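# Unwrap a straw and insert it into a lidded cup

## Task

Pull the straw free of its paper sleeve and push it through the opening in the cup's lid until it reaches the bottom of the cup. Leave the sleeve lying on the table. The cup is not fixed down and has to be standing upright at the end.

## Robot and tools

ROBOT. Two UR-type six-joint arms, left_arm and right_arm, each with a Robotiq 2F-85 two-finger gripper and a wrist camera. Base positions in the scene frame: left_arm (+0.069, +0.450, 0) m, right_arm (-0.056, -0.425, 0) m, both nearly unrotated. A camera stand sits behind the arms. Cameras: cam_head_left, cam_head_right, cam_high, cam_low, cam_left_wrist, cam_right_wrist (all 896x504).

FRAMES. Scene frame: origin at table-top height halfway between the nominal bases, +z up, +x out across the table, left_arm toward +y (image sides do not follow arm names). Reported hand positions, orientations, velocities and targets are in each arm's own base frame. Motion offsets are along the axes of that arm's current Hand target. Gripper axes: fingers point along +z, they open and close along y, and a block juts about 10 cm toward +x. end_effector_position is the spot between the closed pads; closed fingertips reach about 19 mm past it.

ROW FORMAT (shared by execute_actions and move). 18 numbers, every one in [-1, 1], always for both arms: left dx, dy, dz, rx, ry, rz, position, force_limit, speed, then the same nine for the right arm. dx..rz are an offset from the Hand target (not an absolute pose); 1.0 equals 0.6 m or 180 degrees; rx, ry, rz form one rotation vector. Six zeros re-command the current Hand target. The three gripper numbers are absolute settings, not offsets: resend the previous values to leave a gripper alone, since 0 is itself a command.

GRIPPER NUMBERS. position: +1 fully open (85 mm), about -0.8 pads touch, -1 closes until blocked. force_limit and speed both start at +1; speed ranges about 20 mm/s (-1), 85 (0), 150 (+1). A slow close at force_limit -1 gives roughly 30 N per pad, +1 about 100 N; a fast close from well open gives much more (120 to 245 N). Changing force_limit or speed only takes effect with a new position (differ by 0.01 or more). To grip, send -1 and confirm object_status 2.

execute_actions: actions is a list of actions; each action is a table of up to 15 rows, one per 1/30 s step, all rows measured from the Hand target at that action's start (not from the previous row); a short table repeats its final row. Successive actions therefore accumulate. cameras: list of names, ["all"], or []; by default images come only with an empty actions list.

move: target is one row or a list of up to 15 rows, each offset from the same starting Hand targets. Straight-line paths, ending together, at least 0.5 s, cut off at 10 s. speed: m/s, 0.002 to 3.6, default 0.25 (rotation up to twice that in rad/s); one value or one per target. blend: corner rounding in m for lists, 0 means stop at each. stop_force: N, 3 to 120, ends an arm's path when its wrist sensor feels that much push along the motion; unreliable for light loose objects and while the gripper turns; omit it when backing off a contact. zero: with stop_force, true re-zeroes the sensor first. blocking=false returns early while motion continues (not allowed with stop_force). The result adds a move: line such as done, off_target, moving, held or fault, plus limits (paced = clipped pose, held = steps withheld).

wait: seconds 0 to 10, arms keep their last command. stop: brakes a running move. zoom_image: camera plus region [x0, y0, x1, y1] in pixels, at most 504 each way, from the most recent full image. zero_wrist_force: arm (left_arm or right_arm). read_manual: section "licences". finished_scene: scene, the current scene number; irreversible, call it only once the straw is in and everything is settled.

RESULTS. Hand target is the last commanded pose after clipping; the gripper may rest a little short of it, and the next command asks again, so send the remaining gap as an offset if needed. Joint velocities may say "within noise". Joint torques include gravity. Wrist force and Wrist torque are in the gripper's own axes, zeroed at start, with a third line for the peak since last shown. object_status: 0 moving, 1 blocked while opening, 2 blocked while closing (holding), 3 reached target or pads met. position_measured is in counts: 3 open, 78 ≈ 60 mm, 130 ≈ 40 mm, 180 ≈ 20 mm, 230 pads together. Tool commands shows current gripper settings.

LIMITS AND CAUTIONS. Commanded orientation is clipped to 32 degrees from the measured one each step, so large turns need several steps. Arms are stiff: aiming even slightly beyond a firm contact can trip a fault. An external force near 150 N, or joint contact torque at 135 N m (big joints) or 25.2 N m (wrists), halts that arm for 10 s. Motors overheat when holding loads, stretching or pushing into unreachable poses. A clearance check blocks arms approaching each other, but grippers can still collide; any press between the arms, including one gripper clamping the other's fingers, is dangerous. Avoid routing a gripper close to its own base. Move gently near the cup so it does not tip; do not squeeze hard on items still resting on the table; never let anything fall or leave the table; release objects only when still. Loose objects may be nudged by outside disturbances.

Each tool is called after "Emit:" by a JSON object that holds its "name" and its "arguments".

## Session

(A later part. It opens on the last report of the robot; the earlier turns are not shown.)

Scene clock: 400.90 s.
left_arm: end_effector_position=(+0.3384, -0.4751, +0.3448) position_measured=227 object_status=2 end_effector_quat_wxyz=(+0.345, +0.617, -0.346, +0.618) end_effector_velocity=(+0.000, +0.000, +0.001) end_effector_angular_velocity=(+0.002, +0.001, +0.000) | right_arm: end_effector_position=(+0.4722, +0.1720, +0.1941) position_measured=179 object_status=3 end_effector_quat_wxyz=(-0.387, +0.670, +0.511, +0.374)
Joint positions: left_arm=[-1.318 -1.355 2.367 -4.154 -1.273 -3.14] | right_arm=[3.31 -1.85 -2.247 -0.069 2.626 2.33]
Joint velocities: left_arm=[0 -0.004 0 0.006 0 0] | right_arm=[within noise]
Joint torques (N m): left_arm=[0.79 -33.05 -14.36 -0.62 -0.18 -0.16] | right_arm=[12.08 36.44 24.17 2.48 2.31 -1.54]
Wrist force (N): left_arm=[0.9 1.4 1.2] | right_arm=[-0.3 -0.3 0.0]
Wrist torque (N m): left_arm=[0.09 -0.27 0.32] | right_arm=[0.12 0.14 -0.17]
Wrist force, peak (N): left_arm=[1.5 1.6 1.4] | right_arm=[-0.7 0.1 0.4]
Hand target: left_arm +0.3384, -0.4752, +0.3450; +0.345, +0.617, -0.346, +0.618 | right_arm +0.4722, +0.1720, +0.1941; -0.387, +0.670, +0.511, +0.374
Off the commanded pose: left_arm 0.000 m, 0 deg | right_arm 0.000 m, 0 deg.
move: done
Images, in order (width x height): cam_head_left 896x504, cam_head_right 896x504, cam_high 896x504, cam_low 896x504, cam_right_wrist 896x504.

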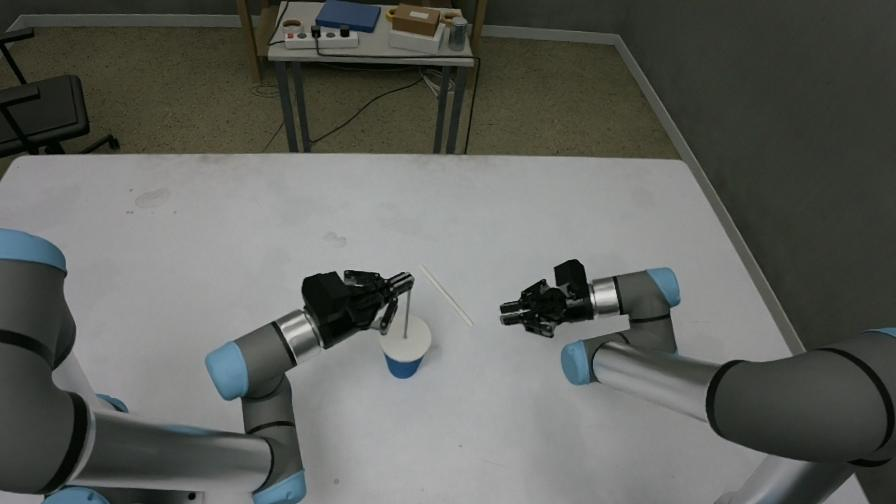

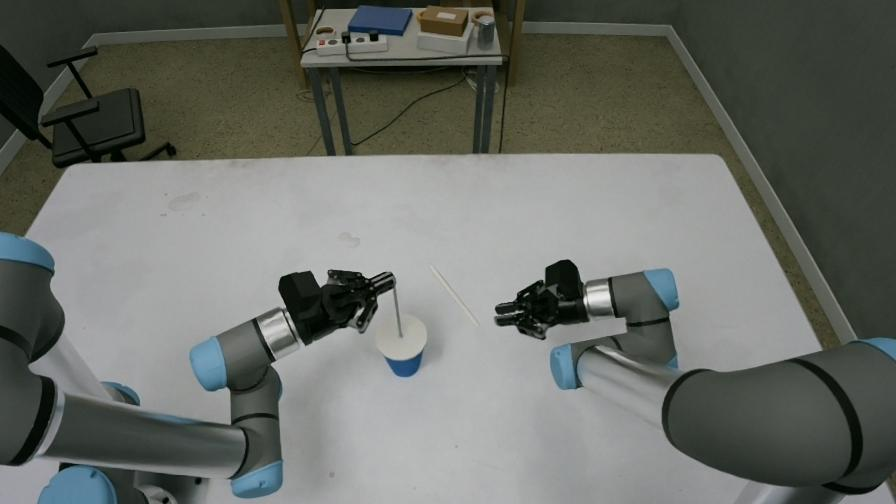

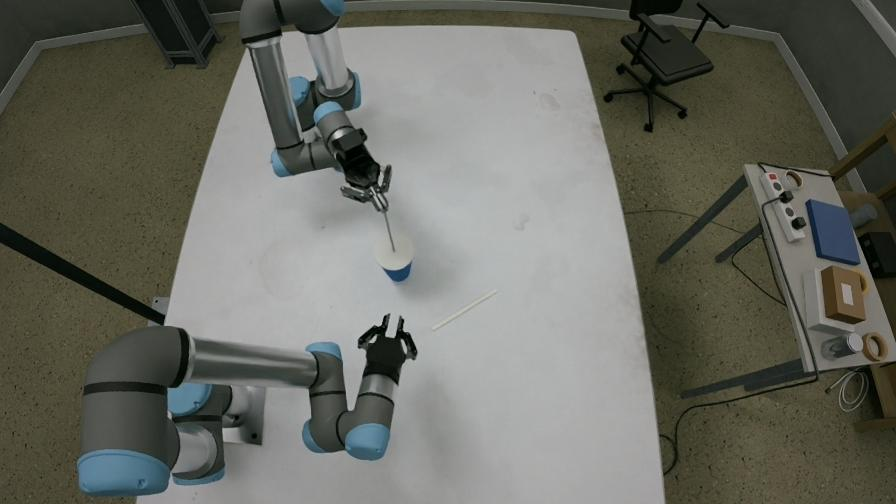

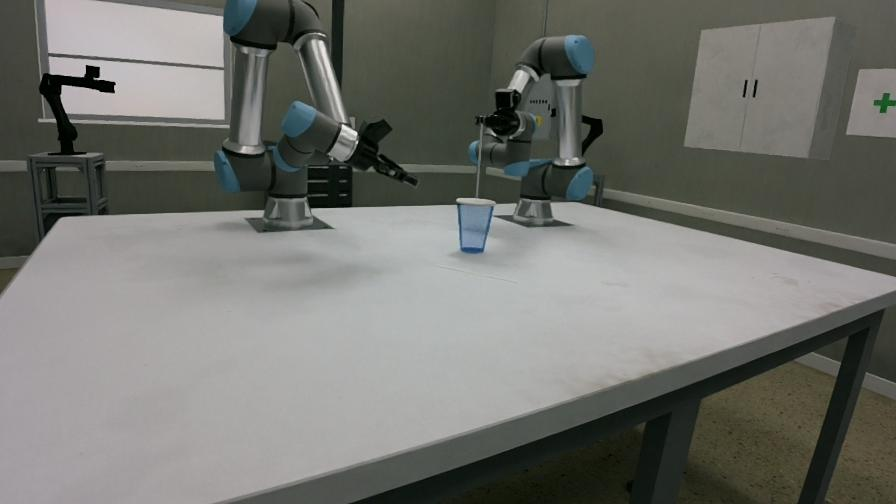

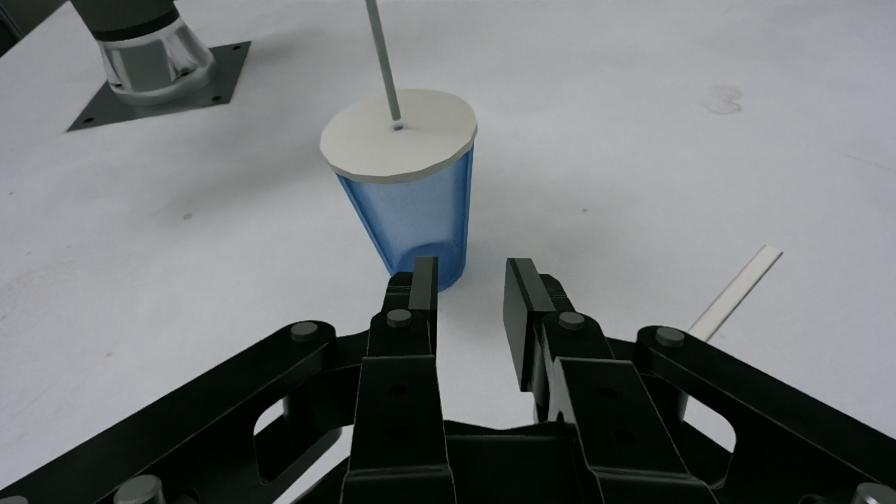

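Emit:
{"name": "move", "arguments": {"target": [[-0.0117,0,0,0,0,0,-0.97,0.6,-1,0,0,0,0,0,0,-0.4,-0.3,-1],[-0.0130,0.0012,0,0,0,0,-0.97,0.6,-1,0,0,0,0,0,0,-0.4,-0.3,-1],[-0.0145,0,0.0012,0,0,0,-0.97,0.6,-1,0,0,0,0,0,0,-0.4,-0.3,-1],[-0.0155,-0.0012,0,0,0,0,-0.97,0.6,-1,0,0,0,0,0,0,-0.4,-0.3,-1],[-0.0165,0,-0.0012,0,0,0,-0.97,0.6,-1,0,0,0,0,0,0,-0.4,-0.3,-1],[-0.0175,0.001,0.001,0,0,0,-0.97,0.6,-1,0,0,0,0,0,0,-0.4,-0.3,-1],[-0.019,0,0,0,0,0,-0.97,0.6,-1,0,0,0,0,0,0,-0.4,-0.3,-1],[-0.04,0,0,0,0,0,-0.97,0.6,-1,0,0,0,0,0,0,-0.4,-0.3,-1]], "speed": 0.018, "stop_force": 12, "cameras": ["cam_right_wrist","cam_low"]}}

Emit:
{"name": "zoom_image", "arguments": {"camera": "cam_right_wrist", "region": [350, 70, 430, 150]}}

Emit:
{"name": "zoom_image", "arguments": {"camera": "cam_low", "region": [440, 100, 540, 260]}}

Scene clock: 426.30 s.
left_arm: end_effector_position=(+0.3384, -0.4752, +0.3210) position_measured=227 object_status=2 end_effector_quat_wxyz=(+0.345, +0.617, -0.346, +0.618) | right_arm: end_effector_position=(+0.4722, +0.1720, +0.1941) position_measured=179 object_status=3 end_effector_quat_wxyz=(-0.387, +0.670, +0.511, +0.374)
Joint positions: left_arm=[-1.318 -1.284 2.381 -4.239 -1.273 -3.14] | right_arm=[3.31 -1.85 -2.247 -0.069 2.626 2.33]
Joint torques (N m): left_arm=[7.28 -35.26 -24.23 -1.53 0.52 0.18] | right_arm=[11.74 35.3 23.74 1.92 1.03 -1.53]
Wrist force (N): left_arm=[-0.8 1.3 1.1] | right_arm=[-0.1 -0.3 0.0]
Wrist torque (N m): left_arm=[0.06 -0.20 0.31] | right_arm=[0.13 0.12 -0.17]
Wrist force, peak (N): left_arm=[4.2 1.5 1.0] | right_arm=[-0.7 -0.1 0.6]
Hand target: left_arm +0.3384, -0.4752, +0.3210; +0.345, +0.617, -0.346, +0.618 | right_arm +0.4722, +0.1720, +0.1941; -0.387, +0.670, +0.511, +0.374
Off the commanded pose: left_arm 0.000 m, 0 deg | right_arm 0.000 m, 0 deg.
move: done
Images, in order (width x height): cam_low 896x504, cam_right_wrist 896x504.

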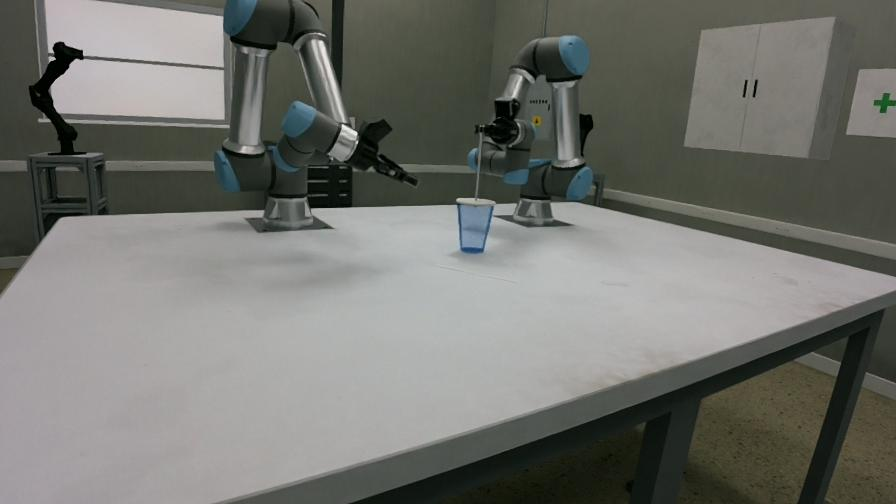

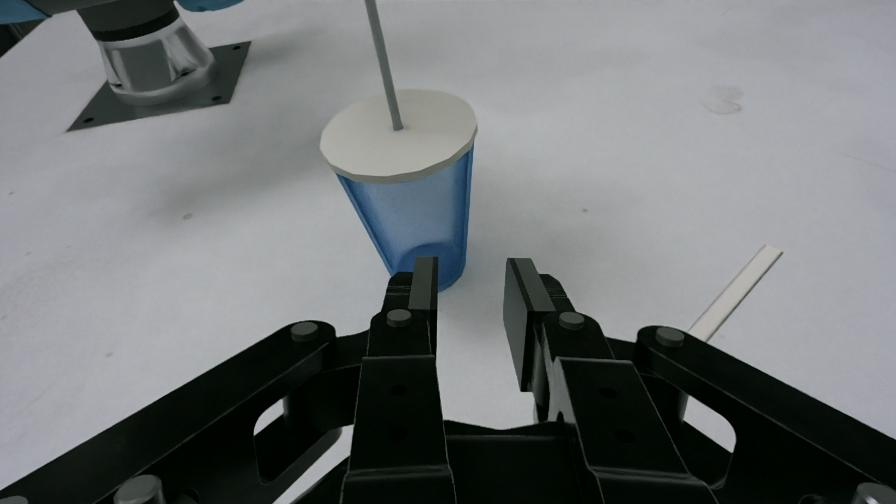

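Scaled by 6.300 from the camera's 896x504 image, which has a finer 1280x720 frame.

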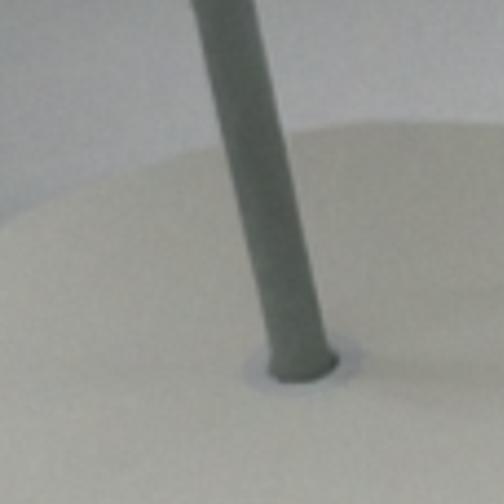

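Scaled by 3.150 from the camera's 896x504 image, which has a finer 1280x720 frame.

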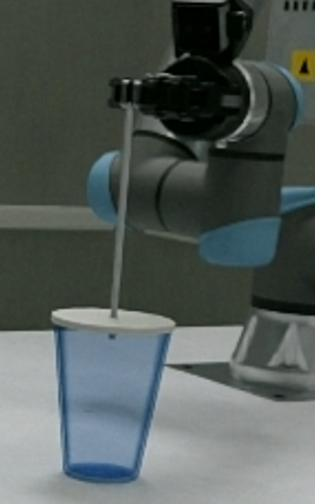

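Emit:
{"name": "move", "arguments": {"target": [[-0.155,0,0,0,0,0,-0.97,0.6,-1,0,0,0,0,0,0,-0.4,-0.3,-1],[-0.225,0,0,0,0,0,-0.97,0.6,-1,0,0,0,0,0,0,-0.4,-0.3,-1]], "speed": [0.04,0.012], "stop_force": 8, "cameras": ["cam_right_wrist","cam_low","cam_head_left"]}}

Emit:
{"name": "zoom_image", "arguments": {"camera": "cam_right_wrist", "region": [280, 0, 530, 300]}}

Emit:
{"name": "zoom_image", "arguments": {"camera": "cam_low", "region": [440, 140, 530, 260]}}

Scene clock: 441.87 s.
left_arm: end_effector_position=(+0.3386, -0.4751, +0.2065) position_measured=227 object_status=2 end_effector_quat_wxyz=(+0.345, +0.617, -0.346, +0.618) | right_arm: end_effector_position=(+0.4722, +0.1720, +0.1941) position_measured=179 object_status=3 end_effector_quat_wxyz=(-0.387, +0.670, +0.511, +0.374)
Joint positions: left_arm=[-1.317 -0.906 2.382 -4.618 -1.274 -3.14] | right_arm=[3.31 -1.85 -2.247 -0.069 2.626 2.33]
Joint torques (N m): left_arm=[5.64 -41.21 7.29 -3.89 -0.41 2.06] | right_arm=[12 32.7 23.85 2.07 0.95 -1.44]
Wrist force (N): left_arm=[1.4 1.0 1.0] | right_arm=[-0.5 0.0 0.0]
Wrist torque (N m): left_arm=[0.02 -0.29 0.31] | right_arm=[0.18 0.16 -0.18]
Wrist force, peak (N): left_arm=[13.6 1.3 1.2] | right_arm=[-0.8 -0.2 -0.1]
Hand target: left_arm +0.3386, -0.4751, +0.2065; +0.345, +0.617, -0.346, +0.618 (not the last commanded pose) | right_arm +0.4722, +0.1720, +0.1941; -0.387, +0.670, +0.511, +0.374
Off the commanded pose: left_arm 0.020 m, 0 deg | right_arm 0.000 m, 0 deg.
move: contact (left_arm); path passed 1 of 2 targets
Images, in order (width x height): cam_head_left 896x504, cam_low 896x504, cam_right_wrist 896x504.

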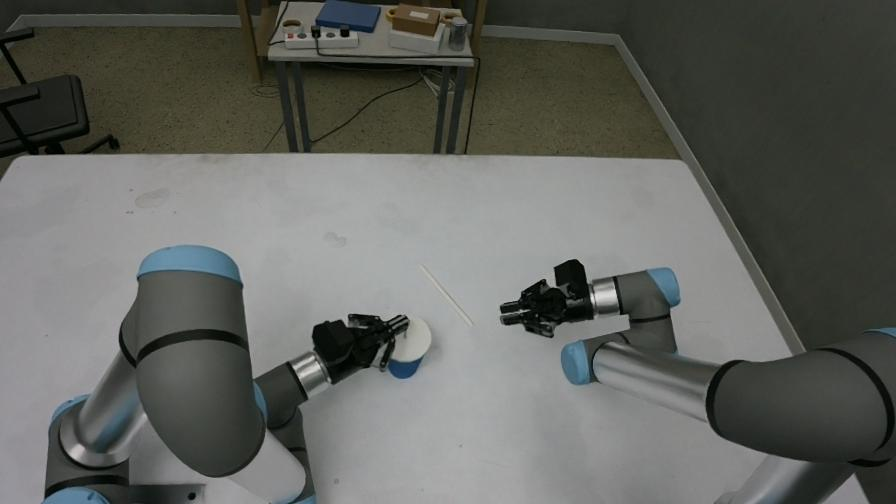

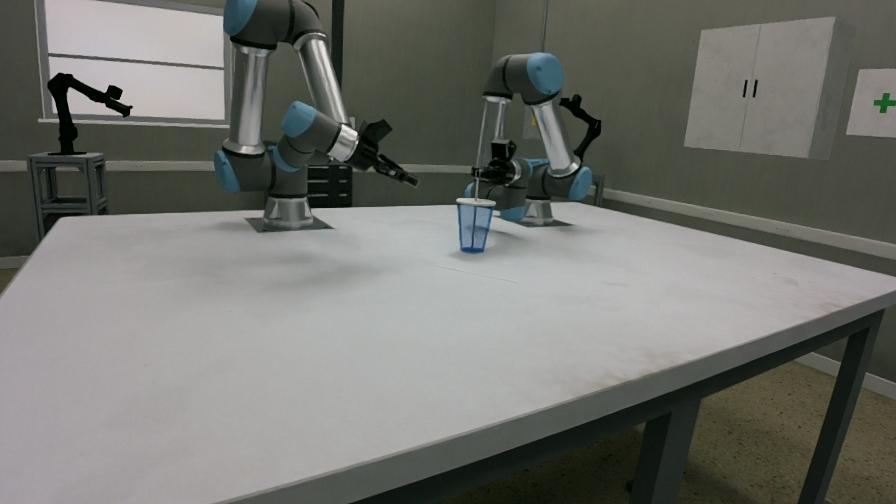

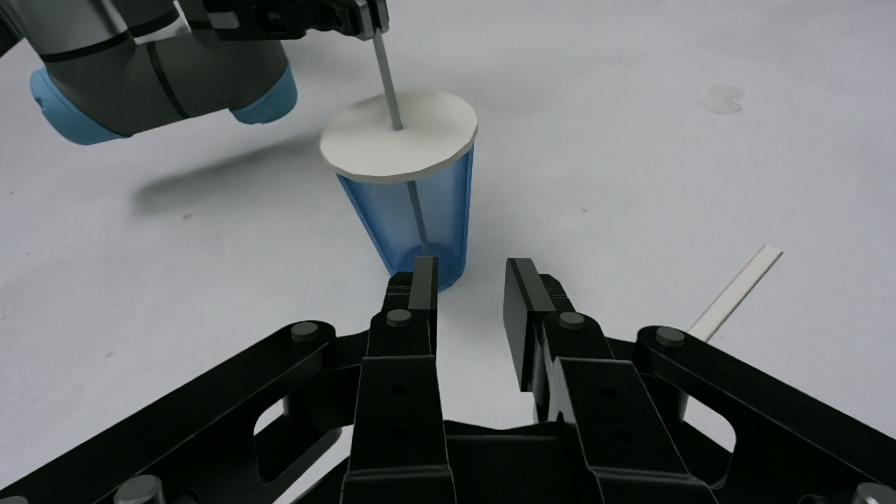

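Scaled by 1.680 from the camera's 896x504 image, which has a finer 1280x720 frame.

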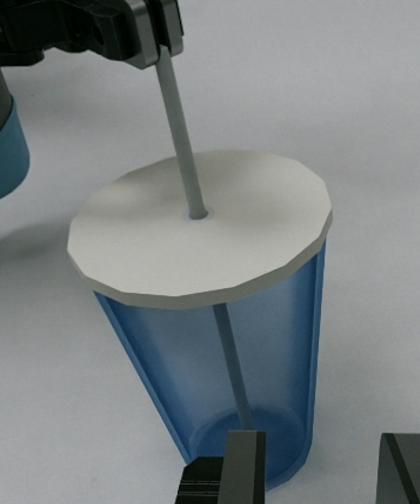

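Scaled by 4.200 from the camera's 896x504 image, which has a finer 1280x720 frame.

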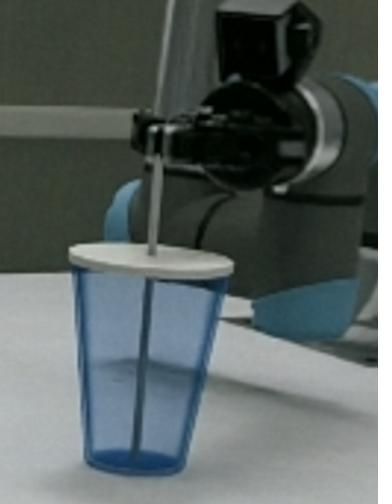

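Emit:
{"name": "move", "arguments": {"target": [-0.008,0,0,0,0,0,-0.97,0.6,-1,0,0,0,0,0,0,-0.4,-0.3,-1], "speed": 0.006, "stop_force": 8}}

Emit:
{"name": "move", "arguments": {"target": [[0,0,0,0,0,0,-0.2,0.6,-1,0,0,0,0,0,0,-0.4,-0.3,-1],[0,0,-0.06,0,0,0,-0.2,0.6,-1,0,0,0,0,0,0,-0.4,-0.3,-1]], "speed": 0.1, "cameras": ["cam_low","cam_right_wrist","cam_head_left"]}}

Emit:
{"name": "zoom_image", "arguments": {"camera": "cam_low", "region": [440, 140, 530, 260]}}

Emit:
{"name": "zoom_image", "arguments": {"camera": "cam_right_wrist", "region": [280, 0, 530, 300]}}

Scene clock: 457.03 s.
left_arm: end_effector_position=(+0.3386, -0.4751, +0.2062) position_measured=227 object_status=2 end_effector_quat_wxyz=(+0.345, +0.617, -0.345, +0.618) | right_arm: end_effector_position=(+0.4722, +0.1720, +0.1941) position_measured=179 object_status=3 end_effector_quat_wxyz=(-0.387, +0.670, +0.511, +0.374)
Joint positions: left_arm=[-1.317 -0.905 2.382 -4.619 -1.274 -3.14] | right_arm=[3.31 -1.85 -2.247 -0.069 2.626 2.33]
Joint torques (N m): left_arm=[1.53 -38.23 -4.52 0.43 0.57 1.45] | right_arm=[12.19 31.57 23.79 2.02 1.11 -1.47]
Wrist force (N): left_arm=[8.3 1.2 1.8] | right_arm=[-0.1 -0.1 0.5]
Wrist torque (N m): left_arm=[0.02 -0.40 0.31] | right_arm=[0.15 0.11 -0.18]
Wrist force, peak (N): left_arm=[14.4 1.5 2.3] | right_arm=[-0.5 -0.2 0.5]
Hand target: left_arm +0.3386, -0.4751, +0.2063; +0.345, +0.617, -0.345, +0.618 (not the last commanded pose) | right_arm +0.4722, +0.1720, +0.1941; -0.387, +0.670, +0.511, +0.374
Off the commanded pose: left_arm 0.005 m, 0 deg | right_arm 0.000 m, 0 deg.
move: contact (left_arm)

Scene clock: 459.53 s.
left_arm: end_effector_position=(+0.3197, -0.4444, +0.2062) position_measured=154 object_status=3 end_effector_quat_wxyz=(+0.345, +0.617, -0.345, +0.618) | right_arm: end_effector_position=(+0.4722, +0.1720, +0.1941) position_measured=179 object_status=3 end_effector_quat_wxyz=(-0.387, +0.670, +0.511, +0.374)
Joint positions: left_arm=[-1.357 -0.912 2.484 -4.715 -1.233 -3.14] | right_arm=[3.31 -1.85 -2.247 -0.069 2.626 2.33]
Joint torques (N m): left_arm=[5.59 -18.5 -6.74 -1.82 -1.08 2.02] | right_arm=[11.94 31.53 23.58 2.21 1.1 -1.4]
Wrist force (N): left_arm=[0.9 1.2 1.0] | right_arm=[-0.4 -0.4 0.0]
Wrist torque (N m): left_arm=[0.04 -0.24 0.32] | right_arm=[0.11 0.15 -0.18]
Wrist force, peak (N): left_arm=[8.2 1.0 2.0] | right_arm=[-0.5 -0.2 0.3]
Hand target: left_arm +0.3198, -0.4444, +0.2062; +0.345, +0.617, -0.345, +0.618 | right_arm +0.4722, +0.1720, +0.1941; -0.387, +0.670, +0.511, +0.374
Off the commanded pose: left_arm 0.000 m, 0 deg | right_arm 0.000 m, 0 deg.
move: done
Images, in order (width x height): cam_head_left 896x504, cam_low 896x504, cam_right_wrist 896x504.

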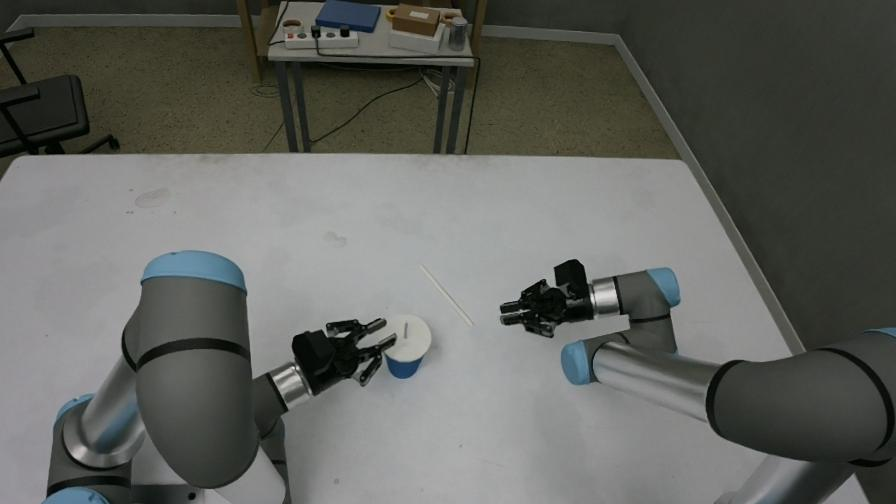

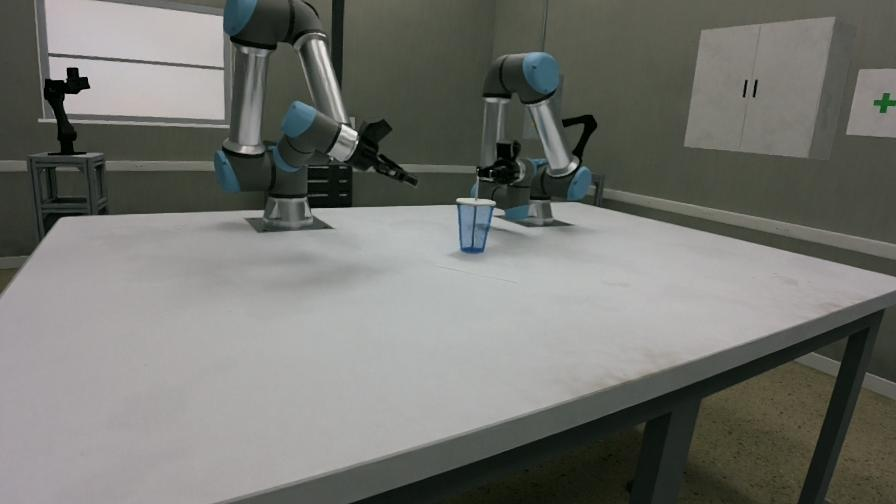

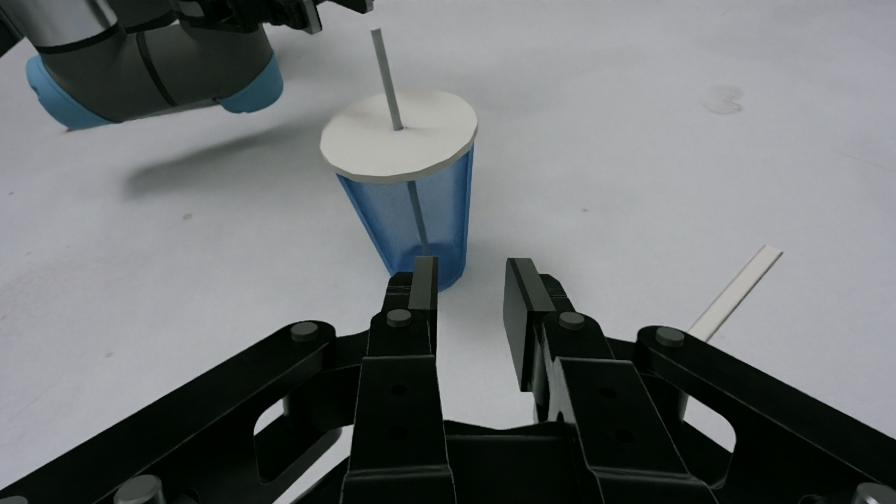

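Scaled by 4.200 from the camera's 896x504 image, which has a finer 1280x720 frame.

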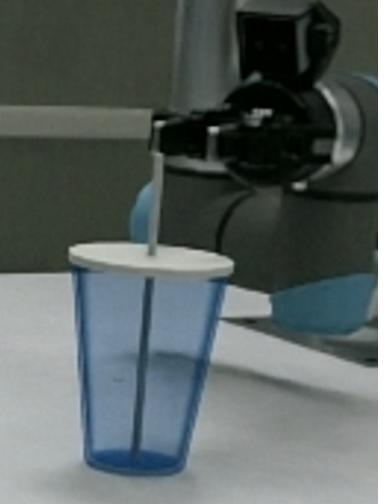

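Scaled by 1.680 from the camera's 896x504 image, which has a finer 1280x720 frame.

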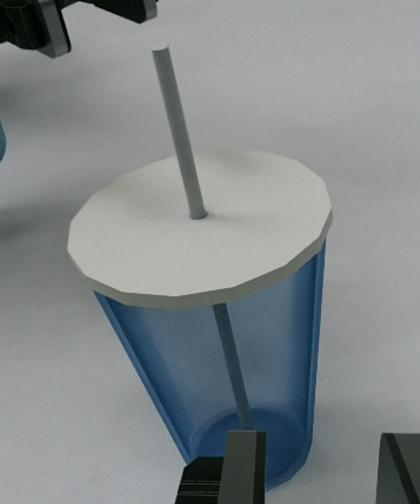

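Emit:
{"name": "finished_scene", "arguments": {"scene": 2}}

The scene is finished: the task was done.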